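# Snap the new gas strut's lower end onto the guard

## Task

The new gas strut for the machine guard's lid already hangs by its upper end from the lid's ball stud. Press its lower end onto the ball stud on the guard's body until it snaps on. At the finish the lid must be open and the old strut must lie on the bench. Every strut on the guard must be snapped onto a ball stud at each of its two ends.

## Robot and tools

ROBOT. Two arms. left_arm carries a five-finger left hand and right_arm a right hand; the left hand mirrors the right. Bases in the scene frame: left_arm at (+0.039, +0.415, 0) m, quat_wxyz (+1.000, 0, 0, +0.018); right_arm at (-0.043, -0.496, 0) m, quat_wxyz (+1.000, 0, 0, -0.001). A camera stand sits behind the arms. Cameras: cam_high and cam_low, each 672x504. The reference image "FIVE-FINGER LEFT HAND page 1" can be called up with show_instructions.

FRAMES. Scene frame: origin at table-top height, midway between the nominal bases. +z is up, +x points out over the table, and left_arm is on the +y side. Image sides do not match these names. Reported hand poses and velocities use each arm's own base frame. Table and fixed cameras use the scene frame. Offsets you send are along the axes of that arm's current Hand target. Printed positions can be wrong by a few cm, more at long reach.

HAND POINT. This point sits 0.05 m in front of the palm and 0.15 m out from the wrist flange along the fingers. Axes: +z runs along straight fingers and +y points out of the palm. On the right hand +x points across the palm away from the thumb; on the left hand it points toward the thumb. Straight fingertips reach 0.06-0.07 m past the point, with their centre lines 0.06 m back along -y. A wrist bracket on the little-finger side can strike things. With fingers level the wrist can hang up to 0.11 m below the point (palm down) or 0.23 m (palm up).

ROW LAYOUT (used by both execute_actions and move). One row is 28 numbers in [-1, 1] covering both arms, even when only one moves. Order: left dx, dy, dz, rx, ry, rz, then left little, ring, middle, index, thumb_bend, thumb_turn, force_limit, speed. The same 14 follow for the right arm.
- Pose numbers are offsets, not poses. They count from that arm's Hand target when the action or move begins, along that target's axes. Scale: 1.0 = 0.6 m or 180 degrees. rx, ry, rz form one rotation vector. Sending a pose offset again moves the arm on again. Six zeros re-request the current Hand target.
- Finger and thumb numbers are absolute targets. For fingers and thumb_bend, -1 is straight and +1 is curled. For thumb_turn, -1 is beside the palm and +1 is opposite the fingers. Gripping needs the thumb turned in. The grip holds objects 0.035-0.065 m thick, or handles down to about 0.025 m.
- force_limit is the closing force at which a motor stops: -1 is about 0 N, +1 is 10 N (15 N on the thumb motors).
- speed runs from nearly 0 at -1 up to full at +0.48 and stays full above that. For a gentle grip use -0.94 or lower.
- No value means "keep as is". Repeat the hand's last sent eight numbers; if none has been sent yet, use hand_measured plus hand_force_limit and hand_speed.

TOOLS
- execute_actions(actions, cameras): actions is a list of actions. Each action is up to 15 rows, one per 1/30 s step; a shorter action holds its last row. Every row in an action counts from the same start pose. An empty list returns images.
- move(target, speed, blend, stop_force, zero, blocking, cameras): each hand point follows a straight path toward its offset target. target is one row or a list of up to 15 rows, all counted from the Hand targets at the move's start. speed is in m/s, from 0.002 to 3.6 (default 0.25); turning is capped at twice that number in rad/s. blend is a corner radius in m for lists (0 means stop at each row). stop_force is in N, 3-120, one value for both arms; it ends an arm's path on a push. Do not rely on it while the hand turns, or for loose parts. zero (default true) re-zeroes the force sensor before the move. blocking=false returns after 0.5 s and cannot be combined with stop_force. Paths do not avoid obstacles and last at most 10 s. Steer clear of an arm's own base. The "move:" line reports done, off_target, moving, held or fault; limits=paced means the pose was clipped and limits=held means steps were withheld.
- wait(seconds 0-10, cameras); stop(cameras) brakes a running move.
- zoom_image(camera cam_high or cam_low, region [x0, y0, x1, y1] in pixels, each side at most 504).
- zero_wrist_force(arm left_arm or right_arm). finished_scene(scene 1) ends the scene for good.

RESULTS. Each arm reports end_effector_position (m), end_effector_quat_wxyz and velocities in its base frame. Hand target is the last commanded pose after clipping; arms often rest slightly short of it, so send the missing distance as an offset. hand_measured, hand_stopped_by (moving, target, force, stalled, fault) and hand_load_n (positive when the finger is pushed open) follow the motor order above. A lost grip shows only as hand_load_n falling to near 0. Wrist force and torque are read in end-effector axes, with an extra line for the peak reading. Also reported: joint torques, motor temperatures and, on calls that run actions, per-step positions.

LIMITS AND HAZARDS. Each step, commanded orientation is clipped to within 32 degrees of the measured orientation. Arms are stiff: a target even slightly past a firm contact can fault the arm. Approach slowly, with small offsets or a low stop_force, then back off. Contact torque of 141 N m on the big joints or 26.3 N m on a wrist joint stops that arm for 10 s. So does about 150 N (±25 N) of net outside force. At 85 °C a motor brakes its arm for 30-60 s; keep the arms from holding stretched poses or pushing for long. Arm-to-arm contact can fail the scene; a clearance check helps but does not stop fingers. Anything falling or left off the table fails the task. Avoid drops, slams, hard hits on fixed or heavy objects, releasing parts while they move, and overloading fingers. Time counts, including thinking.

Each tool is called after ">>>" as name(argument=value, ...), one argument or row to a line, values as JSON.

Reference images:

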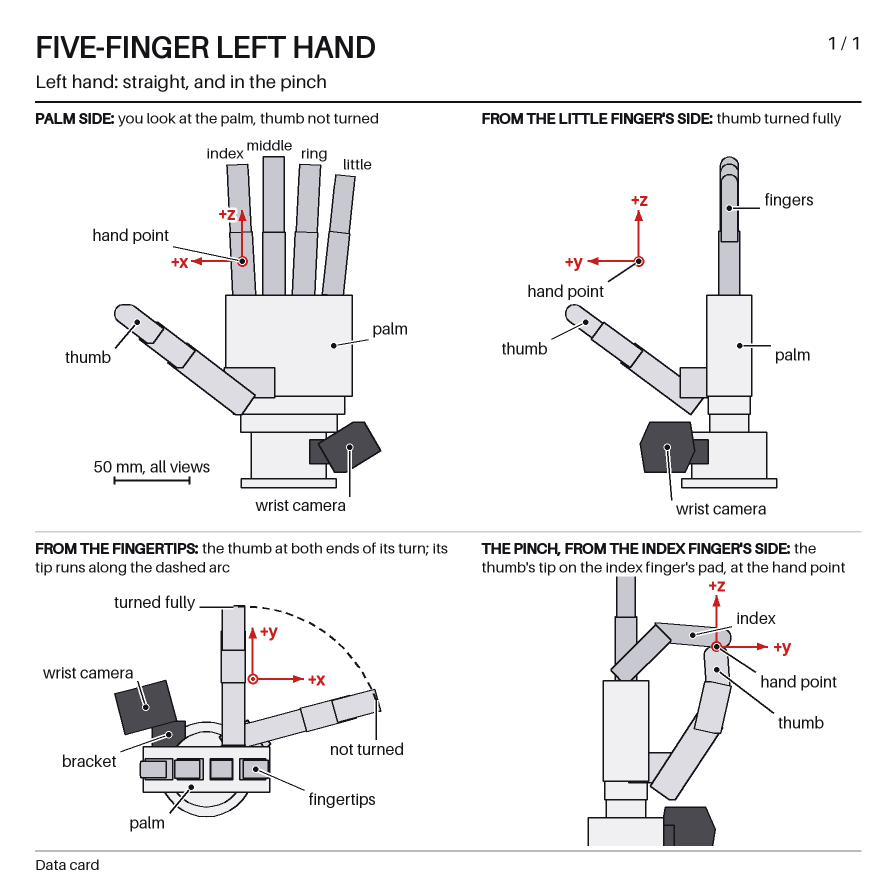

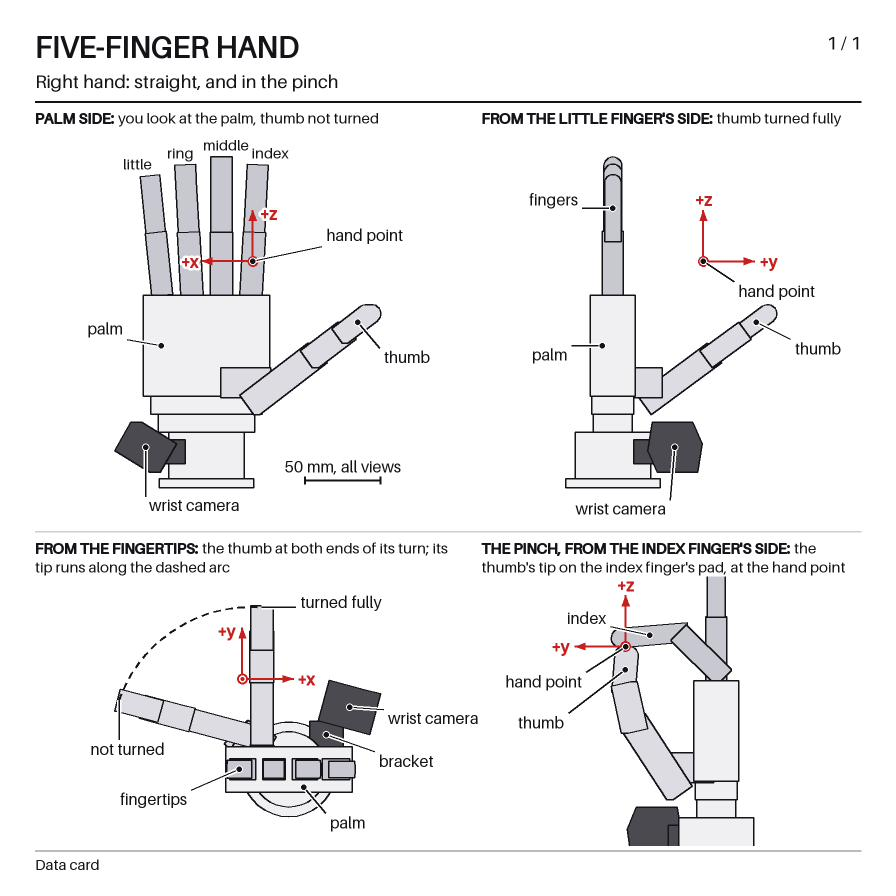

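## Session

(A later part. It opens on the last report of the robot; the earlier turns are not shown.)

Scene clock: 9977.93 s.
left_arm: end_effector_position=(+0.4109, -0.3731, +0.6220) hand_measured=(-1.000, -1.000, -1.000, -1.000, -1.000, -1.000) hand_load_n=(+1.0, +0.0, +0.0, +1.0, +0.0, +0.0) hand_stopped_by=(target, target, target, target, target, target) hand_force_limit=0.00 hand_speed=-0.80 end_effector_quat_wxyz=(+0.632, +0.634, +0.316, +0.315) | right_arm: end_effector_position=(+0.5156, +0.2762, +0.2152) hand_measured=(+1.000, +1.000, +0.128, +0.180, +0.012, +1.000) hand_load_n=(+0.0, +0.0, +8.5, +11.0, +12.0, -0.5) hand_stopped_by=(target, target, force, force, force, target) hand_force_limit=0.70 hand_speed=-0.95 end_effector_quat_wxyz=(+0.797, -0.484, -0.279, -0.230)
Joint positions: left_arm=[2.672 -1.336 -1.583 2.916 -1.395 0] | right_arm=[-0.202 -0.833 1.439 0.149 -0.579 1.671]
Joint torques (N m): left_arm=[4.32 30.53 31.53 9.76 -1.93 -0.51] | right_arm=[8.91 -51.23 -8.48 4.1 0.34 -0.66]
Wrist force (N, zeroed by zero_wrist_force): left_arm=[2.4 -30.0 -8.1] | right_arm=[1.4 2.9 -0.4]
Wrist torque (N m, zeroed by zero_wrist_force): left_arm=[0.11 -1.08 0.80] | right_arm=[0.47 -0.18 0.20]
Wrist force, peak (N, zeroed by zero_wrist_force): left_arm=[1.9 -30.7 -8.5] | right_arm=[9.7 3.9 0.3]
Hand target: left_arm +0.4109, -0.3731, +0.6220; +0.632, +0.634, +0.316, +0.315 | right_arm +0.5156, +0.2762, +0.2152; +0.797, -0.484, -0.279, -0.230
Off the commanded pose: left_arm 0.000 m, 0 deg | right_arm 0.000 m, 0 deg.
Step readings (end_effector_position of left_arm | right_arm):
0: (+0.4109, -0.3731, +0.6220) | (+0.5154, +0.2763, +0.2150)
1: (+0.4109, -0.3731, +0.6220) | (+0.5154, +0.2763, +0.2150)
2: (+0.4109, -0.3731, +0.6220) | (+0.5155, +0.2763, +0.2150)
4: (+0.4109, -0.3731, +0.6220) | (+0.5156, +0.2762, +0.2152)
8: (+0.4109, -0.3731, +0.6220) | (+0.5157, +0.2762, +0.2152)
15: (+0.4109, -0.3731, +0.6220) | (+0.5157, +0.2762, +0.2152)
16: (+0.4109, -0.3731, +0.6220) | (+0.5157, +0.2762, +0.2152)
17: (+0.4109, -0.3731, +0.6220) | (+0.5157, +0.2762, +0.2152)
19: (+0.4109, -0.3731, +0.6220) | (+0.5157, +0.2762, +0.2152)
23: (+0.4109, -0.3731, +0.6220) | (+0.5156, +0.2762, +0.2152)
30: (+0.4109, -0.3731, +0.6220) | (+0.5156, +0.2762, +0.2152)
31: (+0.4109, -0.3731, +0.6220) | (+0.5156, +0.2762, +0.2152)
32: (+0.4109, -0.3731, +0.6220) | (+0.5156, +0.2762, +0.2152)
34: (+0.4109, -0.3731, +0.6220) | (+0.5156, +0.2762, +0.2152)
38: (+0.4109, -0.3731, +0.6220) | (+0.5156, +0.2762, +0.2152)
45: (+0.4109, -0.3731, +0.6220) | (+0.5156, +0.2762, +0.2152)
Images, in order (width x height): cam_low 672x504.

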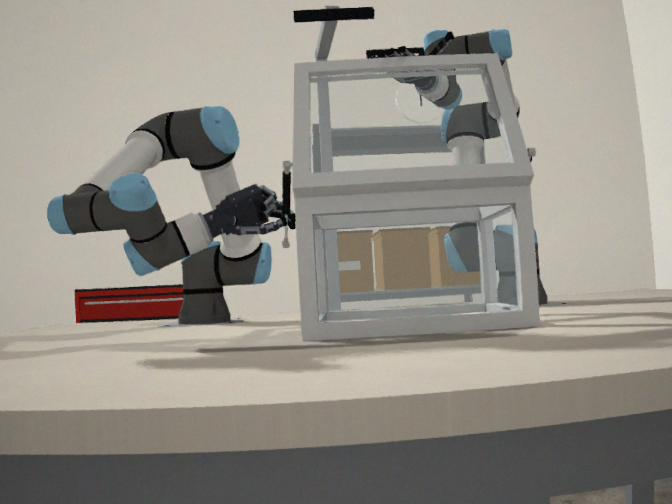

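>>> execute_actions(
  actions=[
    [[0,0,0,0,0,0,-1,-1,-1,-1,-1,-1,0,-0.8,0,0,0,0,0,0,1,1,0.122,0.174,0.028,1,0.8,-0.94]],
    [[0,0,0,0,0,0,-1,-1,-1,-1,-1,-1,0,-0.8,0,0,0,0,0,0,1,1,0.122,0.174,0.028,1,0.8,-0.94]],
  ],
  cameras=["cam_low"],
)

>>> zoom_image(
  camera="cam_low",
  region=[276, 238, 294, 256],
)

Scene clock: 9986.03 s.
left_arm: end_effector_position=(+0.4109, -0.3731, +0.6220) hand_measured=(-1.000, -1.000, -1.000, -1.000, -1.000, -1.000) hand_load_n=(+0.5, +0.0, +0.0, +1.0, +0.0, +0.0) hand_stopped_by=(target, target, target, target, target, target) hand_force_limit=0.00 hand_speed=-0.80 end_effector_quat_wxyz=(+0.632, +0.634, +0.316, +0.315) | right_arm: end_effector_position=(+0.5156, +0.2762, +0.2152) hand_measured=(+1.000, +1.000, +0.120, +0.172, +0.022, +1.000) hand_load_n=(+0.0, +0.5, +7.0, +9.0, +10.0, -0.5) hand_stopped_by=(target, target, target, force, target, target) hand_force_limit=0.80 hand_speed=-0.94 end_effector_quat_wxyz=(+0.797, -0.484, -0.279, -0.230)
Joint positions: left_arm=[2.672 -1.336 -1.583 2.916 -1.395 0] | right_arm=[-0.202 -0.833 1.439 0.149 -0.579 1.671]
Joint torques (N m): left_arm=[4.21 30.65 31.87 9.85 -1.94 -0.4] | right_arm=[4.06 -52.99 -8.5 3.84 0.46 -0.87]
Wrist force (N, zeroed by zero_wrist_force): left_arm=[2.5 -30.1 -8.1] | right_arm=[1.4 2.7 -0.3]
Wrist torque (N m, zeroed by zero_wrist_force): left_arm=[0.10 -1.10 0.81] | right_arm=[0.44 -0.16 0.18]
Wrist force, peak (N, zeroed by zero_wrist_force): left_arm=[2.4 -30.7 -8.0] | right_arm=[1.5 3.1 -0.4]
Hand target: left_arm +0.4109, -0.3731, +0.6220; +0.632, +0.634, +0.316, +0.315 | right_arm +0.5156, +0.2762, +0.2152; +0.797, -0.484, -0.279, -0.230
Off the commanded pose: left_arm 0.000 m, 0 deg | right_arm 0.000 m, 0 deg.
Step readings (end_effector_position of left_arm | right_arm):
0: (+0.4109, -0.3731, +0.6220) | (+0.5156, +0.2762, +0.2152)
1: (+0.4109, -0.3731, +0.6220) | (+0.5156, +0.2762, +0.2152)
2: (+0.4109, -0.3731, +0.6220) | (+0.5156, +0.2762, +0.2152)
4: (+0.4109, -0.3731, +0.6220) | (+0.5156, +0.2762, +0.2152)
8: (+0.4109, -0.3731, +0.6220) | (+0.5156, +0.2762, +0.2152)
15: (+0.4109, -0.3731, +0.6220) | (+0.5156, +0.2762, +0.2152)
16: (+0.4109, -0.3731, +0.6220) | (+0.5156, +0.2762, +0.2152)
17: (+0.4109, -0.3731, +0.6220) | (+0.5156, +0.2762, +0.2152)
19: (+0.4109, -0.3731, +0.6220) | (+0.5156, +0.2762, +0.2152)
23: (+0.4109, -0.3731, +0.6220) | (+0.5156, +0.2762, +0.2152)
30: (+0.4109, -0.3731, +0.6220) | (+0.5156, +0.2762, +0.2152)
Images, in order (width x height): cam_low 672x504.

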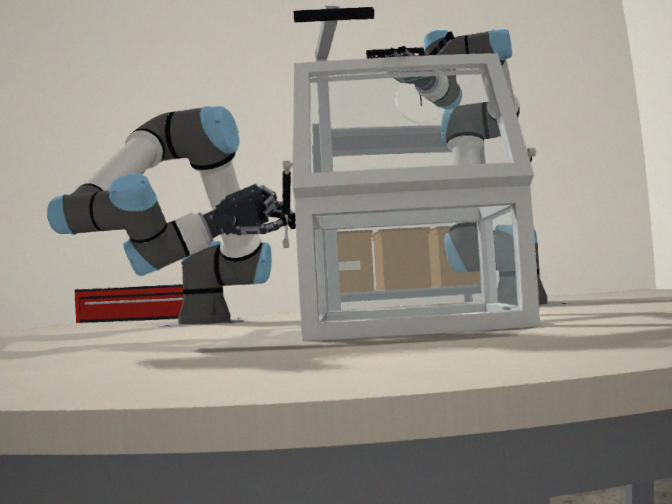

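Scaled by 28.000.

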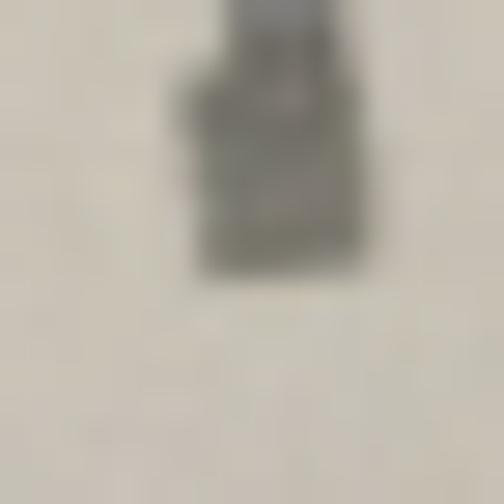

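>>> move(
  target=[
    [0,0,0,0,0,0,-1,-1,-1,-1,-1,-1,0,-0.8,0.00066,-0.01567,0.0083,-0.00104,0.01036,0.01963,1,1,0.122,0.174,0.028,1,0.8,-0.94],
    [0,0,0,0,0,0,-1,-1,-1,-1,-1,-1,0,-0.8,0.00255,-0.03125,0.01661,-0.00209,0.02072,0.03925,1,1,0.122,0.174,0.028,1,0.8,-0.94],
    [0,0,0,0,0,0,-1,-1,-1,-1,-1,-1,0,-0.8,0.00565,-0.04663,0.02489,-0.00313,0.03109,0.05888,1,1,0.122,0.174,0.028,1,0.8,-0.94],
  ],
  speed=0.04,
  blend=0.001,
  cameras=["all"],
)

>>> zoom_image(
  camera="cam_low",
  region=[276, 200, 306, 230],
)

>>> zoom_image(
  camera="cam_low",
  region=[280, 214, 298, 232],
)

Scene clock: 9998.07 s.
left_arm: end_effector_position=(+0.4109, -0.3731, +0.6220) hand_measured=(-1.000, -1.000, -1.000, -1.000, -1.000, -1.000) hand_load_n=(+0.5, +0.0, +0.0, +1.0, +0.0, +0.0) hand_stopped_by=(target, target, target, target, target, target) hand_force_limit=0.00 hand_speed=-0.80 end_effector_quat_wxyz=(+0.632, +0.634, +0.316, +0.315) | right_arm: end_effector_position=(+0.4970, +0.2775, +0.2412) hand_measured=(+1.000, +1.000, +0.120, +0.172, +0.022, +1.000) hand_load_n=(+0.0, +0.0, +6.5, +9.5, +10.0, -2.0) hand_stopped_by=(target, target, target, force, target, target) hand_force_limit=0.80 hand_speed=-0.94 end_effector_quat_wxyz=(+0.825, -0.500, -0.193, -0.180)
Joint positions: left_arm=[2.672 -1.336 -1.583 2.916 -1.395 0] | right_arm=[-0.209 -0.868 1.497 0.294 -0.562 1.717]
Joint torques (N m): left_arm=[4.43 30.78 31.72 9.71 -1.89 -0.45] | right_arm=[-8.87 -40.78 -13.43 0.57 -0.9 0.37]
Wrist force (N, zeroed by zero_wrist_force): left_arm=[2.1 -30.7 -8.6] | right_arm=[8.8 4.1 0.4]
Wrist torque (N m, zeroed by zero_wrist_force): left_arm=[0.15 -1.11 0.80] | right_arm=[0.44 -0.14 0.27]
Wrist force, peak (N, zeroed by zero_wrist_force): left_arm=[2.2 -30.8 -8.3] | right_arm=[9.4 4.1 0.6]
Hand target: left_arm +0.4109, -0.3731, +0.6220; +0.632, +0.634, +0.316, +0.315 | right_arm +0.4970, +0.2775, +0.2411; +0.825, -0.500, -0.193, -0.180
Off the commanded pose: left_arm 0.000 m, 0 deg | right_arm 0.000 m, 0 deg.
move: done

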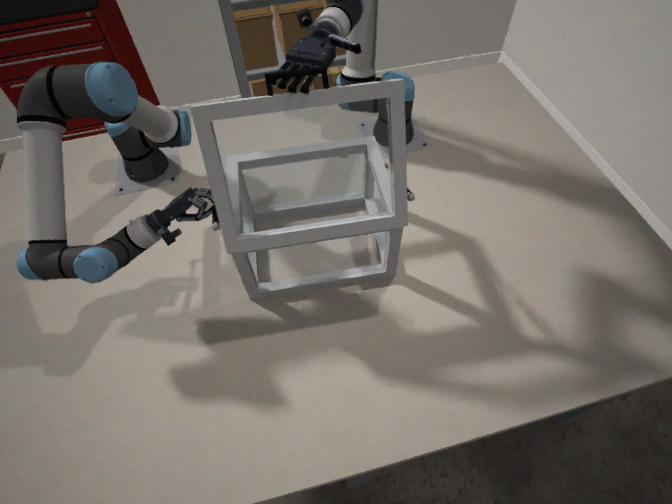

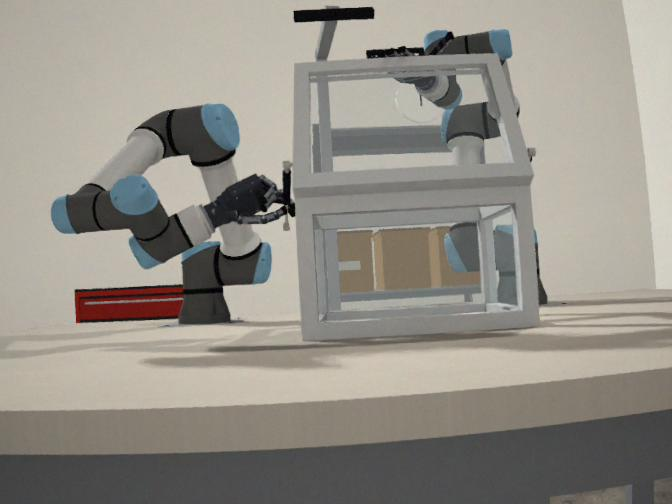

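Scaled by 16.800.

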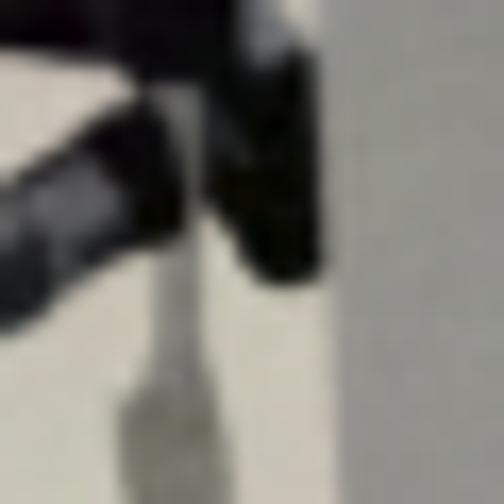

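Scaled by 28.000.

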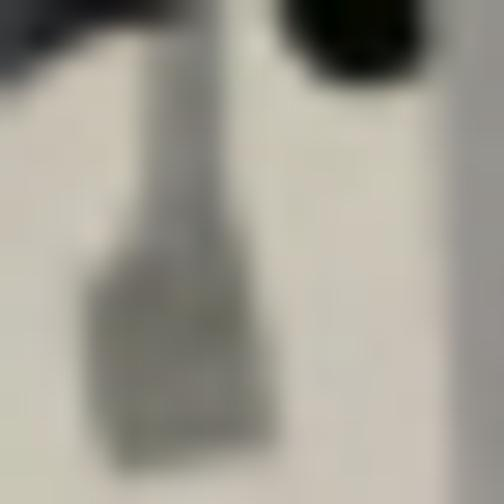

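>>> execute_actions(
  actions=[
    [[0,0,0,0,0,0,-1,-1,-1,-1,-1,-1,0,-0.8,0.0007,0,0,0,0,0,1,1,0.119,0.169,0.04,1,0.8,-0.94]],
    [[0,0,0,0,0,0,-1,-1,-1,-1,-1,-1,0,-0.8,0,0,0,0,0,0,1,1,0.119,0.169,0.04,1,0.8,-0.94]],
  ],
  cameras=["cam_low"],
)

>>> zoom_image(
  camera="cam_low",
  region=[280, 214, 298, 232],
)

Scene clock: 10018.00 s.
left_arm: end_effector_position=(+0.4109, -0.3731, +0.6220) hand_measured=(-1.000, -1.000, -1.000, -1.000, -1.000, -1.000) hand_load_n=(+0.5, +0.0, +0.0, +0.5, +0.0, +0.0) hand_stopped_by=(target, target, target, target, target, target) hand_force_limit=0.00 hand_speed=-0.80 end_effector_quat_wxyz=(+0.632, +0.634, +0.316, +0.315) | right_arm: end_effector_position=(+0.4974, +0.2774, +0.2413) hand_measured=(+1.000, +1.000, +0.116, +0.166, +0.034, +1.000) hand_load_n=(+0.0, +0.0, +7.0, +8.5, +9.5, -1.0) hand_stopped_by=(target, target, target, force, target, target) hand_force_limit=0.80 hand_speed=-0.94 end_effector_quat_wxyz=(+0.825, -0.500, -0.193, -0.180)
Joint positions: left_arm=[2.672 -1.336 -1.583 2.916 -1.395 0] | right_arm=[-0.209 -0.867 1.496 0.295 -0.562 1.716]
Joint torques (N m): left_arm=[4.17 29.94 32.05 9.81 -1.85 -0.33] | right_arm=[8.55 -48.49 -6.49 3.61 0.71 -0.53]
Wrist force (N, zeroed by zero_wrist_force): left_arm=[2.4 -30.2 -7.9] | right_arm=[0.9 2.7 -0.3]
Wrist torque (N m, zeroed by zero_wrist_force): left_arm=[0.12 -1.08 0.80] | right_arm=[0.43 -0.14 0.19]
Wrist force, peak (N, zeroed by zero_wrist_force): left_arm=[2.1 -30.8 -8.5] | right_arm=[9.5 3.9 0.6]
Hand target: left_arm +0.4109, -0.3731, +0.6220; +0.632, +0.634, +0.316, +0.315 | right_arm +0.4974, +0.2774, +0.2413; +0.825, -0.500, -0.193, -0.180
Off the commanded pose: left_arm 0.000 m, 0 deg | right_arm 0.000 m, 0 deg.
Step readings (end_effector_position of left_arm | right_arm):
0: (+0.4109, -0.3731, +0.6220) | (+0.4970, +0.2775, +0.2411)
1: (+0.4109, -0.3731, +0.6220) | (+0.4970, +0.2775, +0.2411)
2: (+0.4109, -0.3731, +0.6220) | (+0.4971, +0.2774, +0.2411)
4: (+0.4109, -0.3731, +0.6220) | (+0.4973, +0.2774, +0.2412)
8: (+0.4109, -0.3731, +0.6220) | (+0.4974, +0.2774, +0.2413)
15: (+0.4109, -0.3731, +0.6220) | (+0.4974, +0.2774, +0.2413)
16: (+0.4109, -0.3731, +0.6220) | (+0.4974, +0.2774, +0.2413)
17: (+0.4109, -0.3731, +0.6220) | (+0.4974, +0.2774, +0.2413)
19: (+0.4109, -0.3731, +0.6220) | (+0.4974, +0.2774, +0.2413)
23: (+0.4109, -0.3731, +0.6220) | (+0.4974, +0.2774, +0.2413)
30: (+0.4109, -0.3731, +0.6220) | (+0.4974, +0.2774, +0.2413)
Images, in order (width x height): cam_low 672x504.

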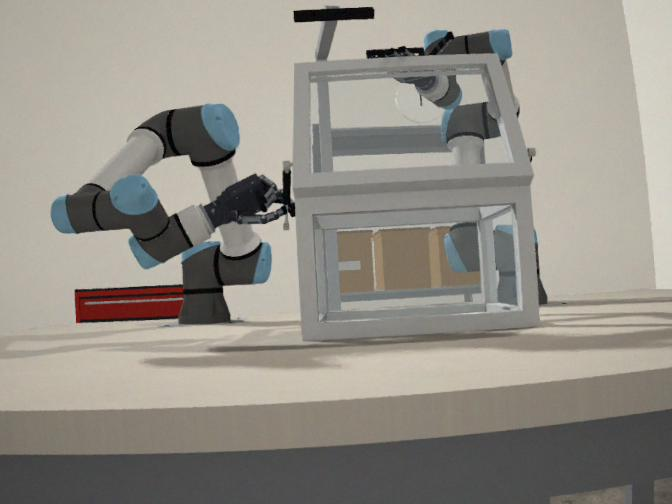

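Scaled by 28.000.

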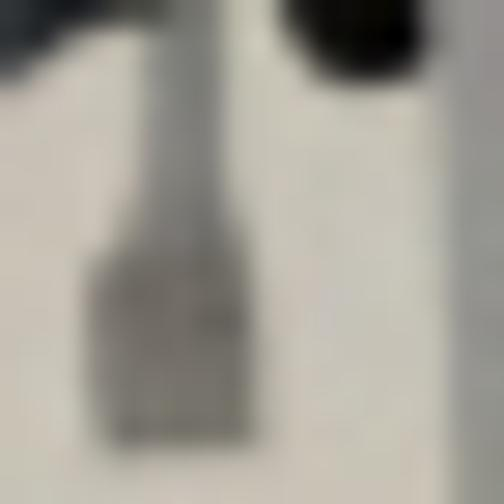

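>>> move(
  target=[0,0,0,0,0,0,-1,-1,-1,-1,-1,-1,0,-0.8,0.0001,-0.00902,0.00476,-0.0006,0.00596,0.01129,1,1,0.119,0.169,0.04,1,0.8,-0.94],
  speed=0.03,
  cameras=["cam_low"],
)

>>> zoom_image(
  camera="cam_low",
  region=[280, 212, 298, 230],
)

Scene clock: 10024.03 s.
left_arm: end_effector_position=(+0.4109, -0.3731, +0.6220) hand_measured=(-1.000, -1.000, -1.000, -1.000, -1.000, -1.000) hand_load_n=(+1.0, +0.0, +0.5, +0.5, +0.0, +0.0) hand_stopped_by=(target, target, target, target, target, target) hand_force_limit=0.00 hand_speed=-0.80 end_effector_quat_wxyz=(+0.632, +0.634, +0.316, +0.315) | right_arm: end_effector_position=(+0.4943, +0.2776, +0.2467) hand_measured=(+1.000, +1.000, +0.116, +0.166, +0.034, +1.000) hand_load_n=(+0.0, +0.0, +7.0, +9.0, +9.5, -1.5) hand_stopped_by=(target, target, target, force, target, target) hand_force_limit=0.80 hand_speed=-0.94 end_effector_quat_wxyz=(+0.829, -0.503, -0.176, -0.170)
Joint positions: left_arm=[2.672 -1.336 -1.583 2.916 -1.395 0] | right_arm=[-0.21 -0.874 1.507 0.324 -0.558 1.725]
Joint torques (N m): left_arm=[4.58 29.92 31.79 9.98 -1.84 -0.34] | right_arm=[-11.35 -44.65 -11.27 0.39 -0.06 0.49]
Wrist force (N, zeroed by zero_wrist_force): left_arm=[2.4 -30.4 -8.2] | right_arm=[3.0 3.1 -0.2]
Wrist torque (N m, zeroed by zero_wrist_force): left_arm=[0.12 -1.10 0.81] | right_arm=[0.43 -0.15 0.22]
Wrist force, peak (N, zeroed by zero_wrist_force): left_arm=[2.4 -30.5 -8.1] | right_arm=[3.0 3.2 -0.2]
Hand target: left_arm +0.4109, -0.3731, +0.6220; +0.632, +0.634, +0.316, +0.315 | right_arm +0.4944, +0.2776, +0.2466; +0.829, -0.503, -0.176, -0.170
Off the commanded pose: left_arm 0.000 m, 0 deg | right_arm 0.000 m, 0 deg.
move: done
Images, in order (width x height): cam_low 672x504.

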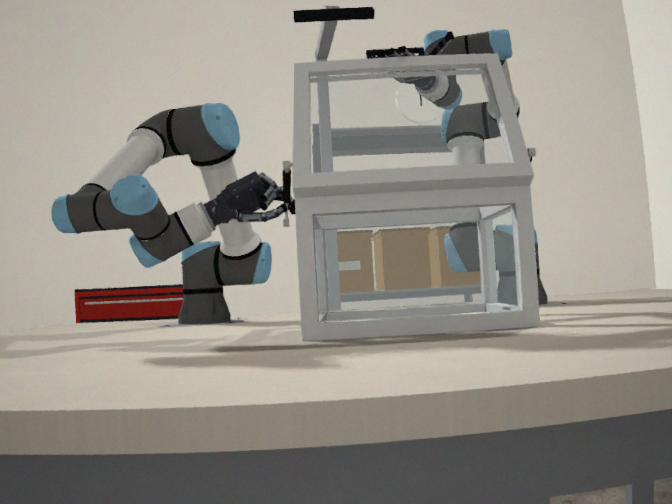

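Scaled by 28.000.

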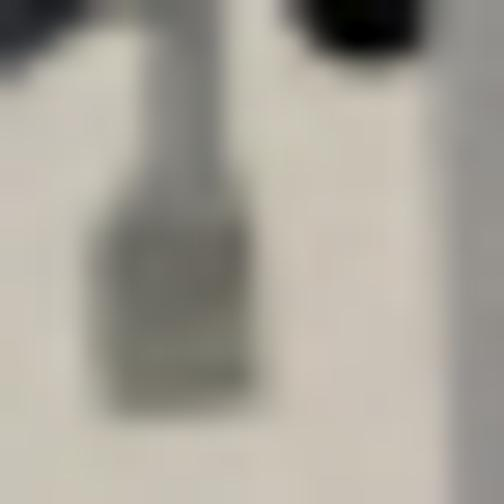

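>>> move(
  target=[
    [0,0,0,0,0,0,-1,-1,-1,-1,-1,-1,0,-0.8,0.00247,0.03135,-0.0164,0.00209,-0.02072,-0.03925,1,1,0.119,0.169,0.04,1,0.8,-0.94],
    [0,0,0,0,0,0,-1,-1,-1,-1,-1,-1,0,-0.8,0.00983,0.0622,-0.03228,0.00418,-0.04145,-0.07851,1,1,0.119,0.169,0.04,1,0.8,-0.94],
    [0,0,0,0,0,0,-1,-1,-1,-1,-1,-1,0,-0.8,0.02194,0.09194,-0.04732,0.00627,-0.06217,-0.11776,1,1,0.119,0.169,0.04,1,0.8,-0.94],
    [0,0,0,0,0,0,-1,-1,-1,-1,-1,-1,0,-0.8,0.03857,0.12001,-0.06123,0.00836,-0.0829,-0.15701,1,1,0.119,0.169,0.04,1,0.8,-0.94],
    [0,0,0,0,0,0,-1,-1,-1,-1,-1,-1,0,-0.8,0.05938,0.14585,-0.07374,0.01044,-0.10362,-0.19627,1,1,0.119,0.169,0.04,1,0.8,-0.94],
    [0,0,0,0,0,0,-1,-1,-1,-1,-1,-1,0,-0.8,0.08398,0.16895,-0.08461,0.01253,-0.12435,-0.23552,1,1,0.119,0.169,0.04,1,0.8,-0.94],
    [0,0,0,0,0,0,-1,-1,-1,-1,-1,-1,0,-0.8,0.11188,0.18889,-0.09363,0.01462,-0.14507,-0.27477,1,1,0.119,0.169,0.04,1,0.8,-0.94],
    [0,0,0,0,0,0,-1,-1,-1,-1,-1,-1,0,-0.8,0.13465,0.20151,-0.09907,0.01619,-0.16061,-0.30421,1,1,0.119,0.169,0.04,1,0.8,-0.94],
  ],
  speed=0.07,
  blend=0.002,
  cameras=["all"],
)

>>> zoom_image(
  camera="cam_low",
  region=[235, 225, 307, 297],
)

Scene clock: 10212.60 s.
left_arm: end_effector_position=(+0.4109, -0.3731, +0.6220) hand_measured=(-1.000, -1.000, -1.000, -1.000, -1.000, -1.000) hand_load_n=(+0.5, +0.0, +0.0, +0.5, +0.0, +0.0) hand_stopped_by=(target, target, target, target, target, target) hand_force_limit=0.00 hand_speed=-0.80 end_effector_quat_wxyz=(+0.632, +0.634, +0.316, +0.315) | right_arm: end_effector_position=(+0.6283, +0.2689, +0.1649) hand_measured=(+1.000, +1.000, +0.116, +0.166, +0.034, +1.000) hand_load_n=(+0.0, +0.0, +9.5, +7.5, +8.5, +0.0) hand_stopped_by=(target, target, target, force, target, target) hand_force_limit=0.80 hand_speed=-0.94 end_effector_quat_wxyz=(+0.603, -0.371, -0.583, -0.398) end_effector_velocity=(-0.001, +0.000, +0.000) end_effector_angular_velocity=(+0.001, +0.011, +0.000)
Joint positions: left_arm=[2.672 -1.336 -1.583 2.916 -1.395 0] | right_arm=[-0.177 -0.738 1.173 -0.357 -0.599 1.49]
Joint velocities: left_arm=[within noise] | right_arm=[0 0.001 0.001 0.007 0 0.001]
Joint torques (N m): left_arm=[4.18 29.74 31.76 9.93 -1.72 -0.3] | right_arm=[9.93 -43.14 -9.43 3.05 1.63 1.07]
Wrist force (N, zeroed by zero_wrist_force): left_arm=[2.2 -30.4 -7.9] | right_arm=[2.2 3.1 0.9]
Wrist torque (N m, zeroed by zero_wrist_force): left_arm=[0.11 -1.08 0.80] | right_arm=[0.59 -0.32 0.15]
Wrist force, peak (N, zeroed by zero_wrist_force): left_arm=[2.4 -30.6 -8.3] | right_arm=[-11.3 0.8 -1.5]
Hand target: left_arm +0.4109, -0.3731, +0.6220; +0.632, +0.634, +0.316, +0.315 | right_arm +0.6282, +0.2689, +0.1649; +0.603, -0.371, -0.583, -0.398
Off the commanded pose: left_arm 0.000 m, 0 deg | right_arm 0.000 m, 0 deg.
move: done

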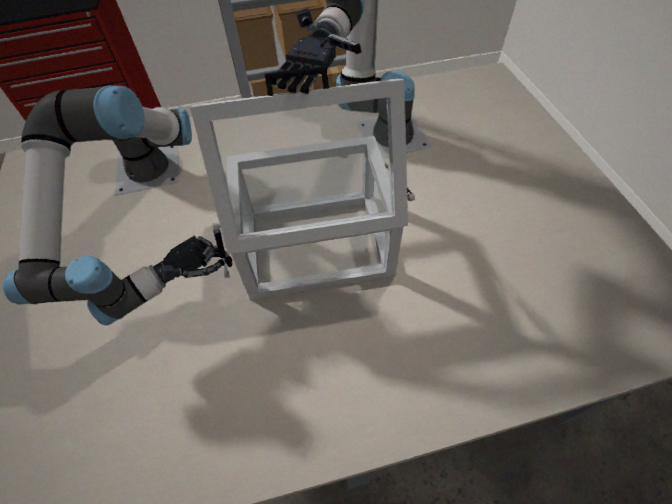

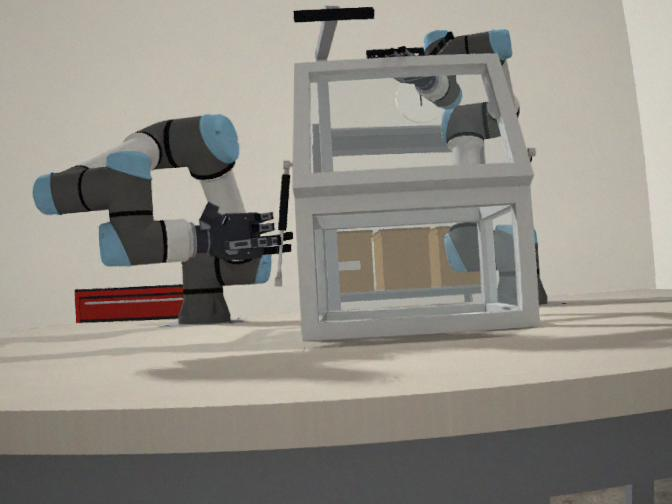

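Scaled by 7.000.

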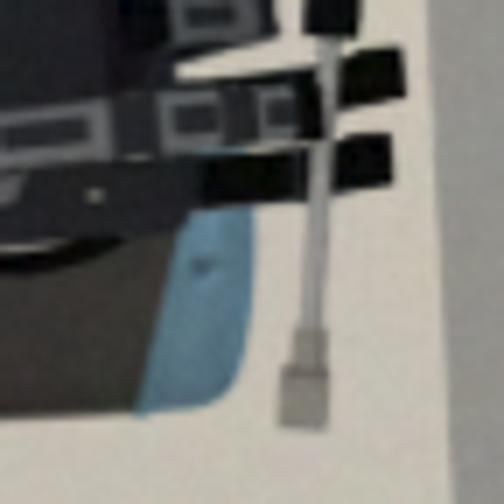

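>>> zoom_image(
  camera="cam_low",
  region=[270, 272, 288, 290],
)

>>> zoom_image(
  camera="cam_high",
  region=[200, 240, 245, 285],
)

Scaled by 28.000.

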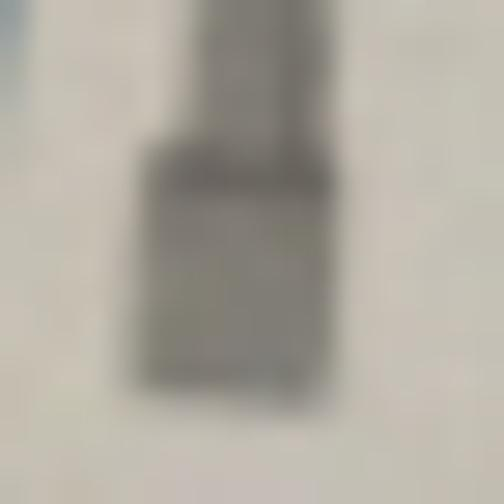

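Scaled by 11.200.

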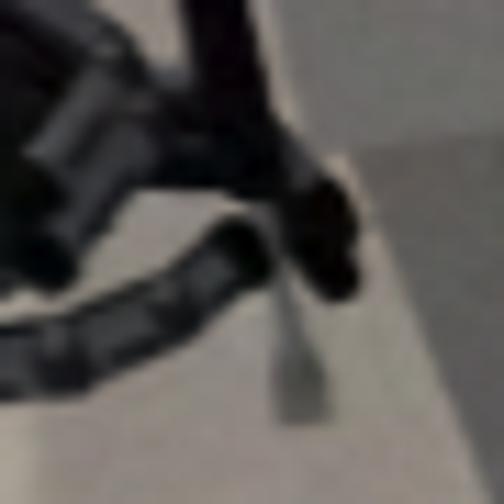

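>>> execute_actions(
  actions=[
    [[0,0,0,0,0,0,-1,-1,-1,-1,-1,-1,0,-0.8,0,0,0,0,0,0,1,1,0.09,0.142,0.034,1,0.2,-0.88]],
    [[0,0,0,0,0,0,-1,-1,-1,-1,-1,-1,0,-0.8,0,0,0,0,0,0,1,1,0.09,0.142,0.02,1,0.2,-0.88]],
  ],
)

>>> move(
  target=[
    [0,0,0,0,0,0,-1,-1,-1,-1,-1,-1,0,-0.8,0.0167,0,0,0,0,0,1,1,0.09,0.142,0.02,1,0.2,-0.88],
    [0,0,0,0,0,0,-1,-1,-1,-1,-1,-1,0,-0.8,0.0167,-0.005,0,0,0,0,1,1,0.09,0.142,0.02,1,0.2,-0.88],
  ],
  speed=0.02,
  cameras=["cam_low"],
)

>>> zoom_image(
  camera="cam_low",
  region=[235, 225, 307, 297],
)

>>> execute_actions(
  actions=[
    [[0,0,0,0,0,0,-1,-1,-1,-1,-1,-1,0,-0.8,0,0,0,0,0,0,1,1,0.3,0.35,0.02,1,-0.5,-0.88]],
    [[0,0,0,0,0,0,-1,-1,-1,-1,-1,-1,0,-0.8,0,0,0,0,0,0,1,1,0.3,0.35,0.02,1,-0.5,-0.88]],
    [[0,0,0,0,0,0,-1,-1,-1,-1,-1,-1,0,-0.8,0,0,0,0,0,0,1,1,0.3,0.35,0.02,1,-0.5,-0.88]],
  ],
  cameras=["cam_low"],
)

>>> zoom_image(
  camera="cam_low",
  region=[235, 225, 307, 297],
)

Scene clock: 10231.60 s.
left_arm: end_effector_position=(+0.4109, -0.3731, +0.6220) hand_measured=(-1.000, -1.000, -1.000, -1.000, -1.000, -1.000) hand_load_n=(+1.0, +0.0, +0.0, +0.5, +0.0, +0.0) hand_stopped_by=(target, target, target, target, target, target) hand_force_limit=0.00 hand_speed=-0.80 end_effector_quat_wxyz=(+0.632, +0.634, +0.316, +0.315) | right_arm: end_effector_position=(+0.6282, +0.2689, +0.1649) hand_measured=(+1.000, +1.000, +0.090, +0.142, +0.020, +1.000) hand_load_n=(+0.0, +0.0, +0.5, +1.0, +0.5, +0.0) hand_stopped_by=(target, target, target, target, target, target) hand_force_limit=0.20 hand_speed=-0.88 end_effector_quat_wxyz=(+0.603, -0.371, -0.583, -0.398)
Joint positions: left_arm=[2.672 -1.336 -1.583 2.916 -1.395 0] | right_arm=[-0.177 -0.738 1.173 -0.357 -0.599 1.49]
Joint torques (N m): left_arm=[4.83 29.43 32.7 9.9 -1.69 -0.16] | right_arm=[-11.39 -59.16 -8.13 2.48 -1.64 0.97]
Wrist force (N, zeroed by zero_wrist_force): left_arm=[2.5 -30.4 -8.0] | right_arm=[1.5 3.7 -0.5]
Wrist torque (N m, zeroed by zero_wrist_force): left_arm=[0.11 -1.11 0.81] | right_arm=[0.61 -0.17 0.22]
Wrist force, peak (N, zeroed by zero_wrist_force): left_arm=[2.3 -30.5 -7.9] | right_arm=[2.4 4.0 -0.1]
Hand target: left_arm +0.4109, -0.3731, +0.6220; +0.632, +0.634, +0.316, +0.315 | right_arm +0.6282, +0.2689, +0.1649; +0.603, -0.371, -0.583, -0.398
Off the commanded pose: left_arm 0.000 m, 0 deg | right_arm 0.000 m, 0 deg.
Step readings (end_effector_position of left_arm | right_arm):
0: (+0.4109, -0.3731, +0.6220) | (+0.6282, +0.2689, +0.1649)
1: (+0.4109, -0.3731, +0.6220) | (+0.6282, +0.2689, +0.1649)
2: (+0.4109, -0.3731, +0.6220) | (+0.6282, +0.2689, +0.1649)
4: (+0.4109, -0.3731, +0.6220) | (+0.6282, +0.2689, +0.1649)
8: (+0.4109, -0.3731, +0.6220) | (+0.6282, +0.2689, +0.1649)
15: (+0.4109, -0.3731, +0.6220) | (+0.6282, +0.2689, +0.1649)
16: (+0.4109, -0.3731, +0.6220) | (+0.6282, +0.2689, +0.1649)
17: (+0.4109, -0.3731, +0.6220) | (+0.6282, +0.2689, +0.1649)
19: (+0.4109, -0.3731, +0.6220) | (+0.6282, +0.2689, +0.1649)
23: (+0.4109, -0.3731, +0.6220) | (+0.6282, +0.2689, +0.1649)
30: (+0.4109, -0.3731, +0.6220) | (+0.6282, +0.2689, +0.1649)

Scene clock: 10232.53 s.
left_arm: end_effector_position=(+0.4109, -0.3731, +0.6220) hand_measured=(-1.000, -1.000, -1.000, -1.000, -1.000, -1.000) hand_load_n=(+0.5, +0.0, +0.0, +1.0, +0.0, +0.0) hand_stopped_by=(target, target, target, target, target, target) hand_force_limit=0.00 hand_speed=-0.80 end_effector_quat_wxyz=(+0.632, +0.634, +0.316, +0.315) | right_arm: end_effector_position=(+0.6286, +0.2683, +0.1679) hand_measured=(+1.000, +1.000, +0.090, +0.142, +0.020, +1.000) hand_load_n=(+0.0, +0.0, +0.0, +0.0, +0.0, +0.0) hand_stopped_by=(target, target, target, target, target, target) hand_force_limit=0.20 hand_speed=-0.88 end_effector_quat_wxyz=(+0.602, -0.371, -0.584, -0.398)
Joint positions: left_arm=[2.672 -1.336 -1.583 2.916 -1.395 0] | right_arm=[-0.178 -0.742 1.171 -0.354 -0.599 1.492]
Joint torques (N m): left_arm=[4.51 29.66 31.58 9.97 1.22 -0.17] | right_arm=[-0.99 -48.74 -17.71 1.23 -0.3 -0.09]
Wrist force (N, zeroed by zero_wrist_force): left_arm=[1.3 -30.1 -8.2] | right_arm=[2.4 4.0 -0.2]
Wrist torque (N m, zeroed by zero_wrist_force): left_arm=[0.14 -1.09 0.74] | right_arm=[0.62 -0.20 0.22]
Wrist force, peak (N, zeroed by zero_wrist_force): left_arm=[10.5 -28.5 -16.7] | right_arm=[-131.0 -14.9 -11.8]
Hand target: left_arm +0.4109, -0.3731, +0.6220; +0.632, +0.634, +0.316, +0.315 | right_arm +0.6286, +0.2683, +0.1679; +0.602, -0.371, -0.584, -0.398 (not the last commanded pose)
Off the commanded pose: left_arm 0.000 m, 0 deg | right_arm 0.008 m, 0 deg.
FORCE FAULT: contact force on the right arm reached its limit, and that arm stopped. The contact can be on any part of that arm, not only on its tool. That arm's remaining commands of this call were not run. That arm is still stopped at the end of this call. That arm stays stopped for about 10 more seconds. Until then a move that you send moves the other arm only, and its call returns only when the move has ended. Once the stop has ended, the next robot result says so. If the stop ends while you think or write, that arm runs what you send next, counted from a new Hand target: where the arm stands when the stop ends. While its stop runs, that arm, its gripper or tool too, takes no new command. Until it ends, the stop uses up actions while you think or wait. An arm that is not stopped still takes commands.
move: fault (right_arm); path passed 1 of 2 targets
Images, in order (width x height): cam_low 672x504.

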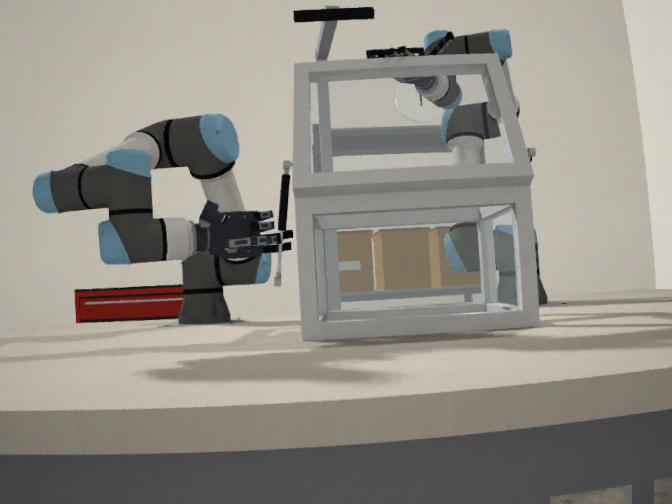

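Scaled by 7.000.

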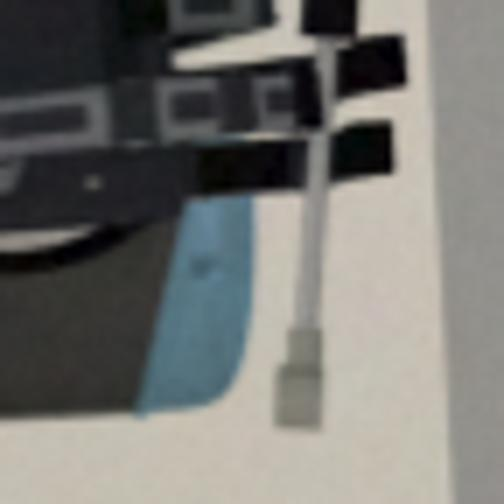

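not run: an earlier result of this reply reported a stop or a fault. Calls in your next reply go to the robot.

Scaled by 7.000.

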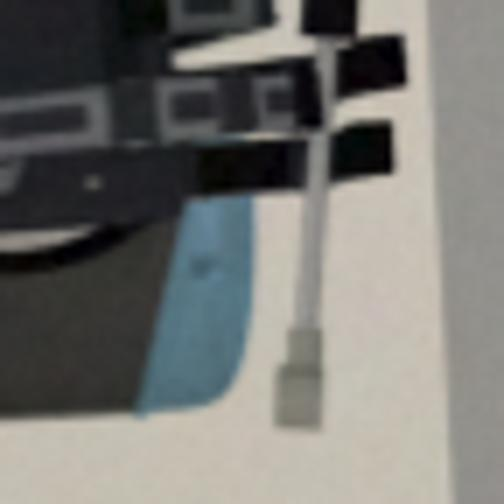

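>>> wait(
  seconds=10,
  cameras=["all"],
)

Scene clock: 10250.03 s.
left_arm: end_effector_position=(+0.4109, -0.3731, +0.6220) hand_measured=(-1.000, -1.000, -1.000, -1.000, -1.000, -1.000) hand_load_n=(+1.0, +0.0, +0.0, +1.0, +0.0, +0.0) hand_stopped_by=(target, target, target, target, target, target) hand_force_limit=0.00 hand_speed=-0.80 end_effector_quat_wxyz=(+0.632, +0.634, +0.316, +0.315) | right_arm: end_effector_position=(+0.6286, +0.2683, +0.1679) hand_measured=(+1.000, +1.000, +0.090, +0.142, +0.020, +1.000) hand_load_n=(+0.0, +0.0, +0.0, +0.0, +0.5, +0.5) hand_stopped_by=(target, target, target, target, target, target) hand_force_limit=0.20 hand_speed=-0.88 end_effector_quat_wxyz=(+0.602, -0.371, -0.584, -0.398)
Joint positions: left_arm=[2.672 -1.336 -1.583 2.916 -1.395 0] | right_arm=[-0.178 -0.742 1.171 -0.354 -0.599 1.492]
Joint torques (N m): left_arm=[3.8 29.17 32.89 10.13 1.21 -0.09] | right_arm=[-0.09 -48.54 -18.14 1.4 0.05 0.3]
Wrist force (N, zeroed by zero_wrist_force): left_arm=[1.5 -30.4 -8.2] | right_arm=[-4.9 1.4 0.1]
Wrist torque (N m, zeroed by zero_wrist_force): left_arm=[0.11 -1.10 0.77] | right_arm=[0.20 0.90 -0.30]
Wrist force, peak (N, zeroed by zero_wrist_force): left_arm=[1.5 -30.8 -8.1] | right_arm=[-5.1 1.7 0.0]
Hand target: left_arm +0.4109, -0.3731, +0.6220; +0.632, +0.634, +0.316, +0.315 | right_arm +0.6286, +0.2683, +0.1679; +0.602, -0.371, -0.584, -0.398 (not the last commanded pose)
Off the commanded pose: left_arm 0.000 m, 0 deg | right_arm 0.008 m, 0 deg.
FORCE FAULT, CONTINUED: the right arm's stop, for the force fault that an earlier result reported, is over. The rest of the stop counts as 19 of the actions that you can send in this scene. During its stop the right arm's controller moved it back a little. That arm's target is now where it stood when the stop ended, not its last command. That arm accepts commands again.
wait: 10.00 s; at rest from the start

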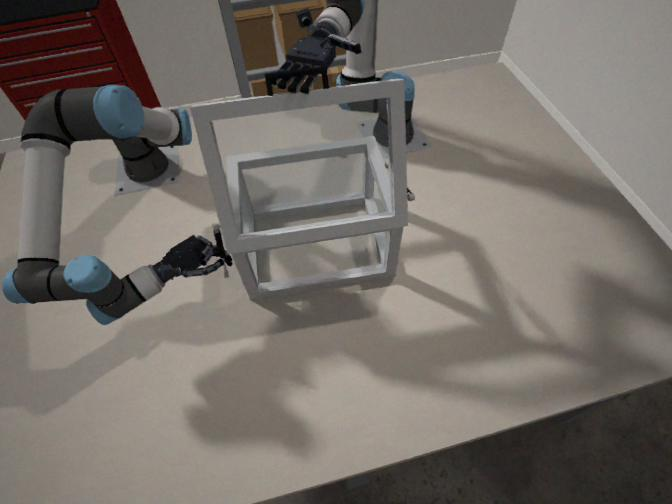

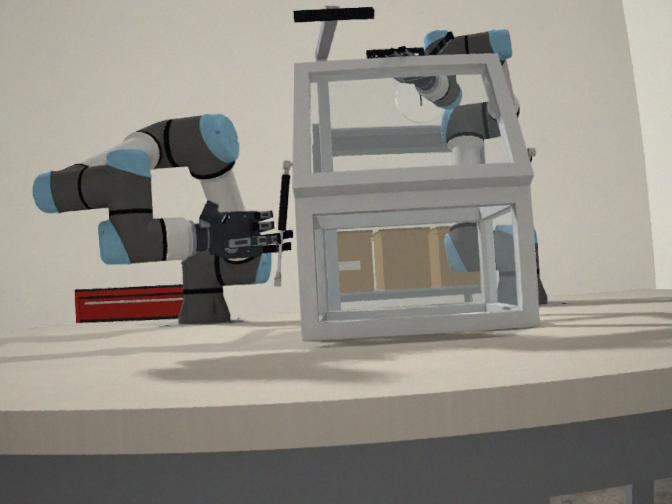

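>>> move(
  target=[0,0,0,0,0,0,-1,-1,-1,-1,-1,-1,0,-0.8,-0.0025,0,0,0,0,0,1,1,0.09,0.142,0.02,1,0.2,-0.88],
  speed=0.02,
)

Scene clock: 10255.20 s.
left_arm: end_effector_position=(+0.4109, -0.3731, +0.6220) hand_measured=(-1.000, -1.000, -1.000, -1.000, -1.000, -1.000) hand_load_n=(+0.5, +0.0, +0.0, +0.5, -0.5, +0.0) hand_stopped_by=(target, target, target, target, target, target) hand_force_limit=0.00 hand_speed=-0.80 end_effector_quat_wxyz=(+0.632, +0.634, +0.316, +0.315) | right_arm: end_effector_position=(+0.6286, +0.2684, +0.1663) hand_measured=(+1.000, +1.000, +0.090, +0.142, +0.020, +1.000) hand_load_n=(+0.0, +0.0, +0.0, +0.0, +0.0, +0.0) hand_stopped_by=(target, target, target, target, target, target) hand_force_limit=0.20 hand_speed=-0.88 end_effector_quat_wxyz=(+0.602, -0.371, -0.584, -0.398)
Joint positions: left_arm=[2.672 -1.336 -1.583 2.916 -1.395 0] | right_arm=[-0.178 -0.74 1.172 -0.357 -0.599 1.492]
Joint torques (N m): left_arm=[3.87 29.14 32.56 10.15 1.23 0.04] | right_arm=[12.56 -40.28 -8.94 -0.24 1.82 -0.34]
Wrist force (N, zeroed by zero_wrist_force): left_arm=[1.6 -30.5 -8.1] | right_arm=[-4.4 1.5 0.1]
Wrist torque (N m, zeroed by zero_wrist_force): left_arm=[0.13 -1.12 0.76] | right_arm=[0.22 0.89 -0.29]
Wrist force, peak (N, zeroed by zero_wrist_force): left_arm=[1.6 -30.7 -8.2] | right_arm=[-5.1 1.5 0.2]
Hand target: left_arm +0.4109, -0.3731, +0.6220; +0.632, +0.634, +0.316, +0.315 | right_arm +0.6286, +0.2684, +0.1664; +0.602, -0.371, -0.584, -0.398
Off the commanded pose: left_arm 0.000 m, 0 deg | right_arm 0.000 m, 0 deg.
move: done

>>> zero_wrist_force(
  arm="right_arm",
)

>>> execute_actions(
  actions=[
    [[0,0,0,0,0,0,-1,-1,-1,-1,-1,-1,0,-0.8,0,0,0,0,0,0,1,1,-0.02,0.142,0.02,1,0.2,-0.88]],
    [[0,0,0,0,0,0,-1,-1,-1,-1,-1,-1,0,-0.8,0,0,0,0,0,0,1,1,-0.02,0.142,0.02,1,0.2,-0.88]],
    [[0,0,0,0,0,0,-1,-1,-1,-1,-1,-1,0,-0.8,0,0,0,0,0,0,1,1,-0.02,0.142,0.02,1,0.2,-0.88]],
  ],
  cameras=["cam_low"],
)

>>> move(
  target=[0,0,0,0,0,0,-1,-1,-1,-1,-1,-1,0,-0.8,0.0142,0,0,0,0,0,1,1,-0.02,0.142,0.02,1,0.2,-0.88],
  speed=0.01,
  stop_force=6,
  cameras=["cam_low"],
)

>>> zoom_image(
  camera="cam_low",
  region=[235, 225, 307, 297],
)

Wrist force sensor zeroed.

Scene clock: 10266.33 s.
left_arm: end_effector_position=(+0.4109, -0.3731, +0.6220) hand_measured=(-1.000, -1.000, -1.000, -1.000, -1.000, -1.000) hand_load_n=(+0.5, +0.0, +0.0, +0.5, +0.0, -0.5) hand_stopped_by=(target, target, target, target, target, target) hand_force_limit=0.00 hand_speed=-0.80 end_effector_quat_wxyz=(+0.632, +0.634, +0.316, +0.315) | right_arm: end_effector_position=(+0.6286, +0.2684, +0.1664) hand_measured=(+1.000, +1.000, -0.020, +0.142, +0.020, +1.000) hand_load_n=(+0.0, +0.0, +0.0, +0.5, +0.0, +0.0) hand_stopped_by=(target, target, target, target, target, target) hand_force_limit=0.20 hand_speed=-0.88 end_effector_quat_wxyz=(+0.602, -0.371, -0.584, -0.398)
Joint positions: left_arm=[2.672 -1.336 -1.583 2.916 -1.395 0] | right_arm=[-0.177 -0.74 1.172 -0.357 -0.599 1.492]
Joint torques (N m): left_arm=[4.25 28.92 32.89 10.3 0.69 0.04] | right_arm=[11.67 -58.2 -16.18 2.28 1.73 -1.4]
Wrist force (N, zeroed by zero_wrist_force): left_arm=[1.5 -30.4 -8.0] | right_arm=[-0.3 -0.2 -0.2]
Wrist torque (N m, zeroed by zero_wrist_force): left_arm=[0.12 -1.09 0.76] | right_arm=[-0.01 0.02 -0.01]
Wrist force, peak (N, zeroed by zero_wrist_force): left_arm=[1.6 -30.7 -8.0] | right_arm=[-0.4 -0.1 -0.3]
Hand target: left_arm +0.4109, -0.3731, +0.6220; +0.632, +0.634, +0.316, +0.315 | right_arm +0.6286, +0.2684, +0.1664; +0.602, -0.371, -0.584, -0.398
Off the commanded pose: left_arm 0.000 m, 0 deg | right_arm 0.000 m, 0 deg.
Step readings (end_effector_position of left_arm | right_arm):
0: (+0.4109, -0.3731, +0.6220) | (+0.6286, +0.2684, +0.1664)
1: (+0.4109, -0.3731, +0.6220) | (+0.6286, +0.2684, +0.1664)
2: (+0.4109, -0.3731, +0.6220) | (+0.6286, +0.2684, +0.1664)
4: (+0.4109, -0.3731, +0.6220) | (+0.6286, +0.2684, +0.1664)
8: (+0.4109, -0.3731, +0.6220) | (+0.6286, +0.2684, +0.1664)
15: (+0.4109, -0.3731, +0.6220) | (+0.6286, +0.2684, +0.1664)
16: (+0.4109, -0.3731, +0.6220) | (+0.6286, +0.2684, +0.1664)
17: (+0.4109, -0.3731, +0.6220) | (+0.6286, +0.2684, +0.1664)
19: (+0.4109, -0.3731, +0.6220) | (+0.6286, +0.2684, +0.1664)
23: (+0.4109, -0.3731, +0.6220) | (+0.6286, +0.2684, +0.1664)
30: (+0.4109, -0.3731, +0.6220) | (+0.6286, +0.2684, +0.1664)
31: (+0.4109, -0.3731, +0.6220) | (+0.6286, +0.2684, +0.1664)
32: (+0.4109, -0.3731, +0.6220) | (+0.6286, +0.2684, +0.1664)
34: (+0.4109, -0.3731, +0.6220) | (+0.6286, +0.2684, +0.1664)
38: (+0.4109, -0.3731, +0.6220) | (+0.6286, +0.2684, +0.1664)
45: (+0.4109, -0.3731, +0.6220) | (+0.6286, +0.2684, +0.1664)
Images, in order (width x height): cam_low 672x504.

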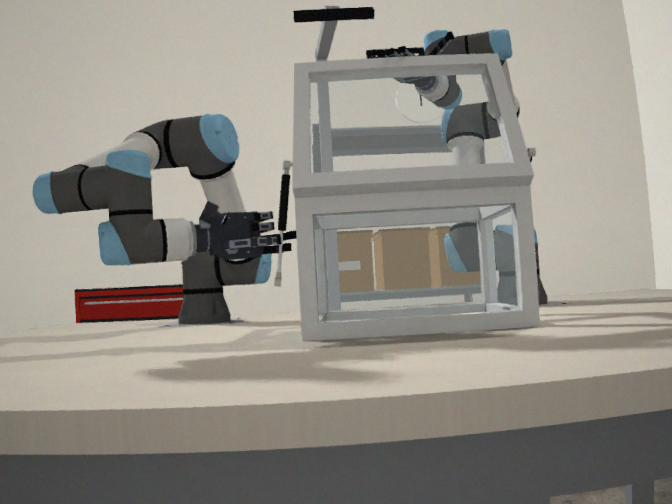

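Scene clock: 10267.80 s.
left_arm: end_effector_position=(+0.4109, -0.3731, +0.6220) hand_measured=(-1.000, -1.000, -1.000, -1.000, -1.000, -1.000) hand_load_n=(+1.0, +0.0, +0.0, +1.0, +0.0, +0.0) hand_stopped_by=(target, target, target, target, target, target) hand_force_limit=0.00 hand_speed=-0.80 end_effector_quat_wxyz=(+0.632, +0.634, +0.316, +0.315) | right_arm: end_effector_position=(+0.6286, +0.2680, +0.1750) hand_measured=(+1.000, +1.000, -0.020, +0.142, +0.020, +1.000) hand_load_n=(+0.0, +0.0, +0.0, +0.5, +0.0, +0.0) hand_stopped_by=(target, target, target, target, target, target) hand_force_limit=0.20 hand_speed=-0.88 end_effector_quat_wxyz=(+0.602, -0.371, -0.584, -0.398)
Joint positions: left_arm=[2.672 -1.336 -1.583 2.916 -1.395 0] | right_arm=[-0.178 -0.749 1.165 -0.341 -0.6 1.492]
Joint torques (N m): left_arm=[4.17 28.98 32.82 10.26 0.68 0.09] | right_arm=[-12.06 -41.24 -13.22 -1.02 -1.96 1.09]
Wrist force (N, zeroed by zero_wrist_force): left_arm=[1.6 -30.2 -8.2] | right_arm=[-0.6 -0.2 0.1]
Wrist torque (N m, zeroed by zero_wrist_force): left_arm=[0.12 -1.11 0.77] | right_arm=[-0.02 0.03 -0.02]
Wrist force, peak (N, zeroed by zero_wrist_force): left_arm=[1.6 -30.7 -8.1] | right_arm=[-0.7 -0.1 -0.1]
Hand target: left_arm +0.4109, -0.3731, +0.6220; +0.632, +0.634, +0.316, +0.315 | right_arm +0.6286, +0.2680, +0.1749; +0.602, -0.371, -0.584, -0.398
Off the commanded pose: left_arm 0.000 m, 0 deg | right_arm 0.000 m, 0 deg.
move: done
Images, in order (width x height): cam_low 672x504.

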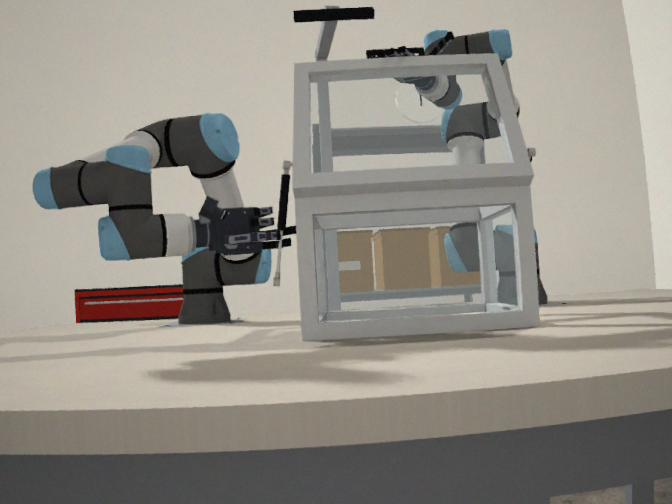

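Scaled by 7.000.

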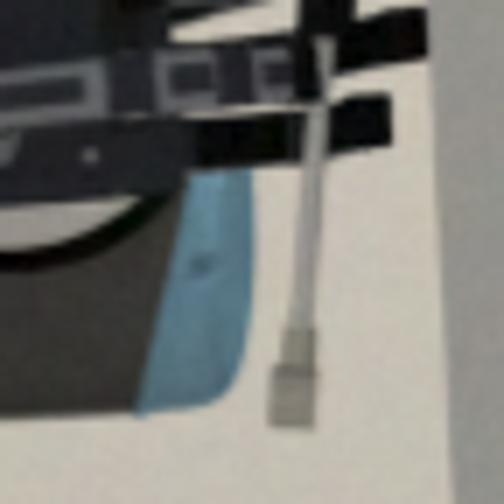

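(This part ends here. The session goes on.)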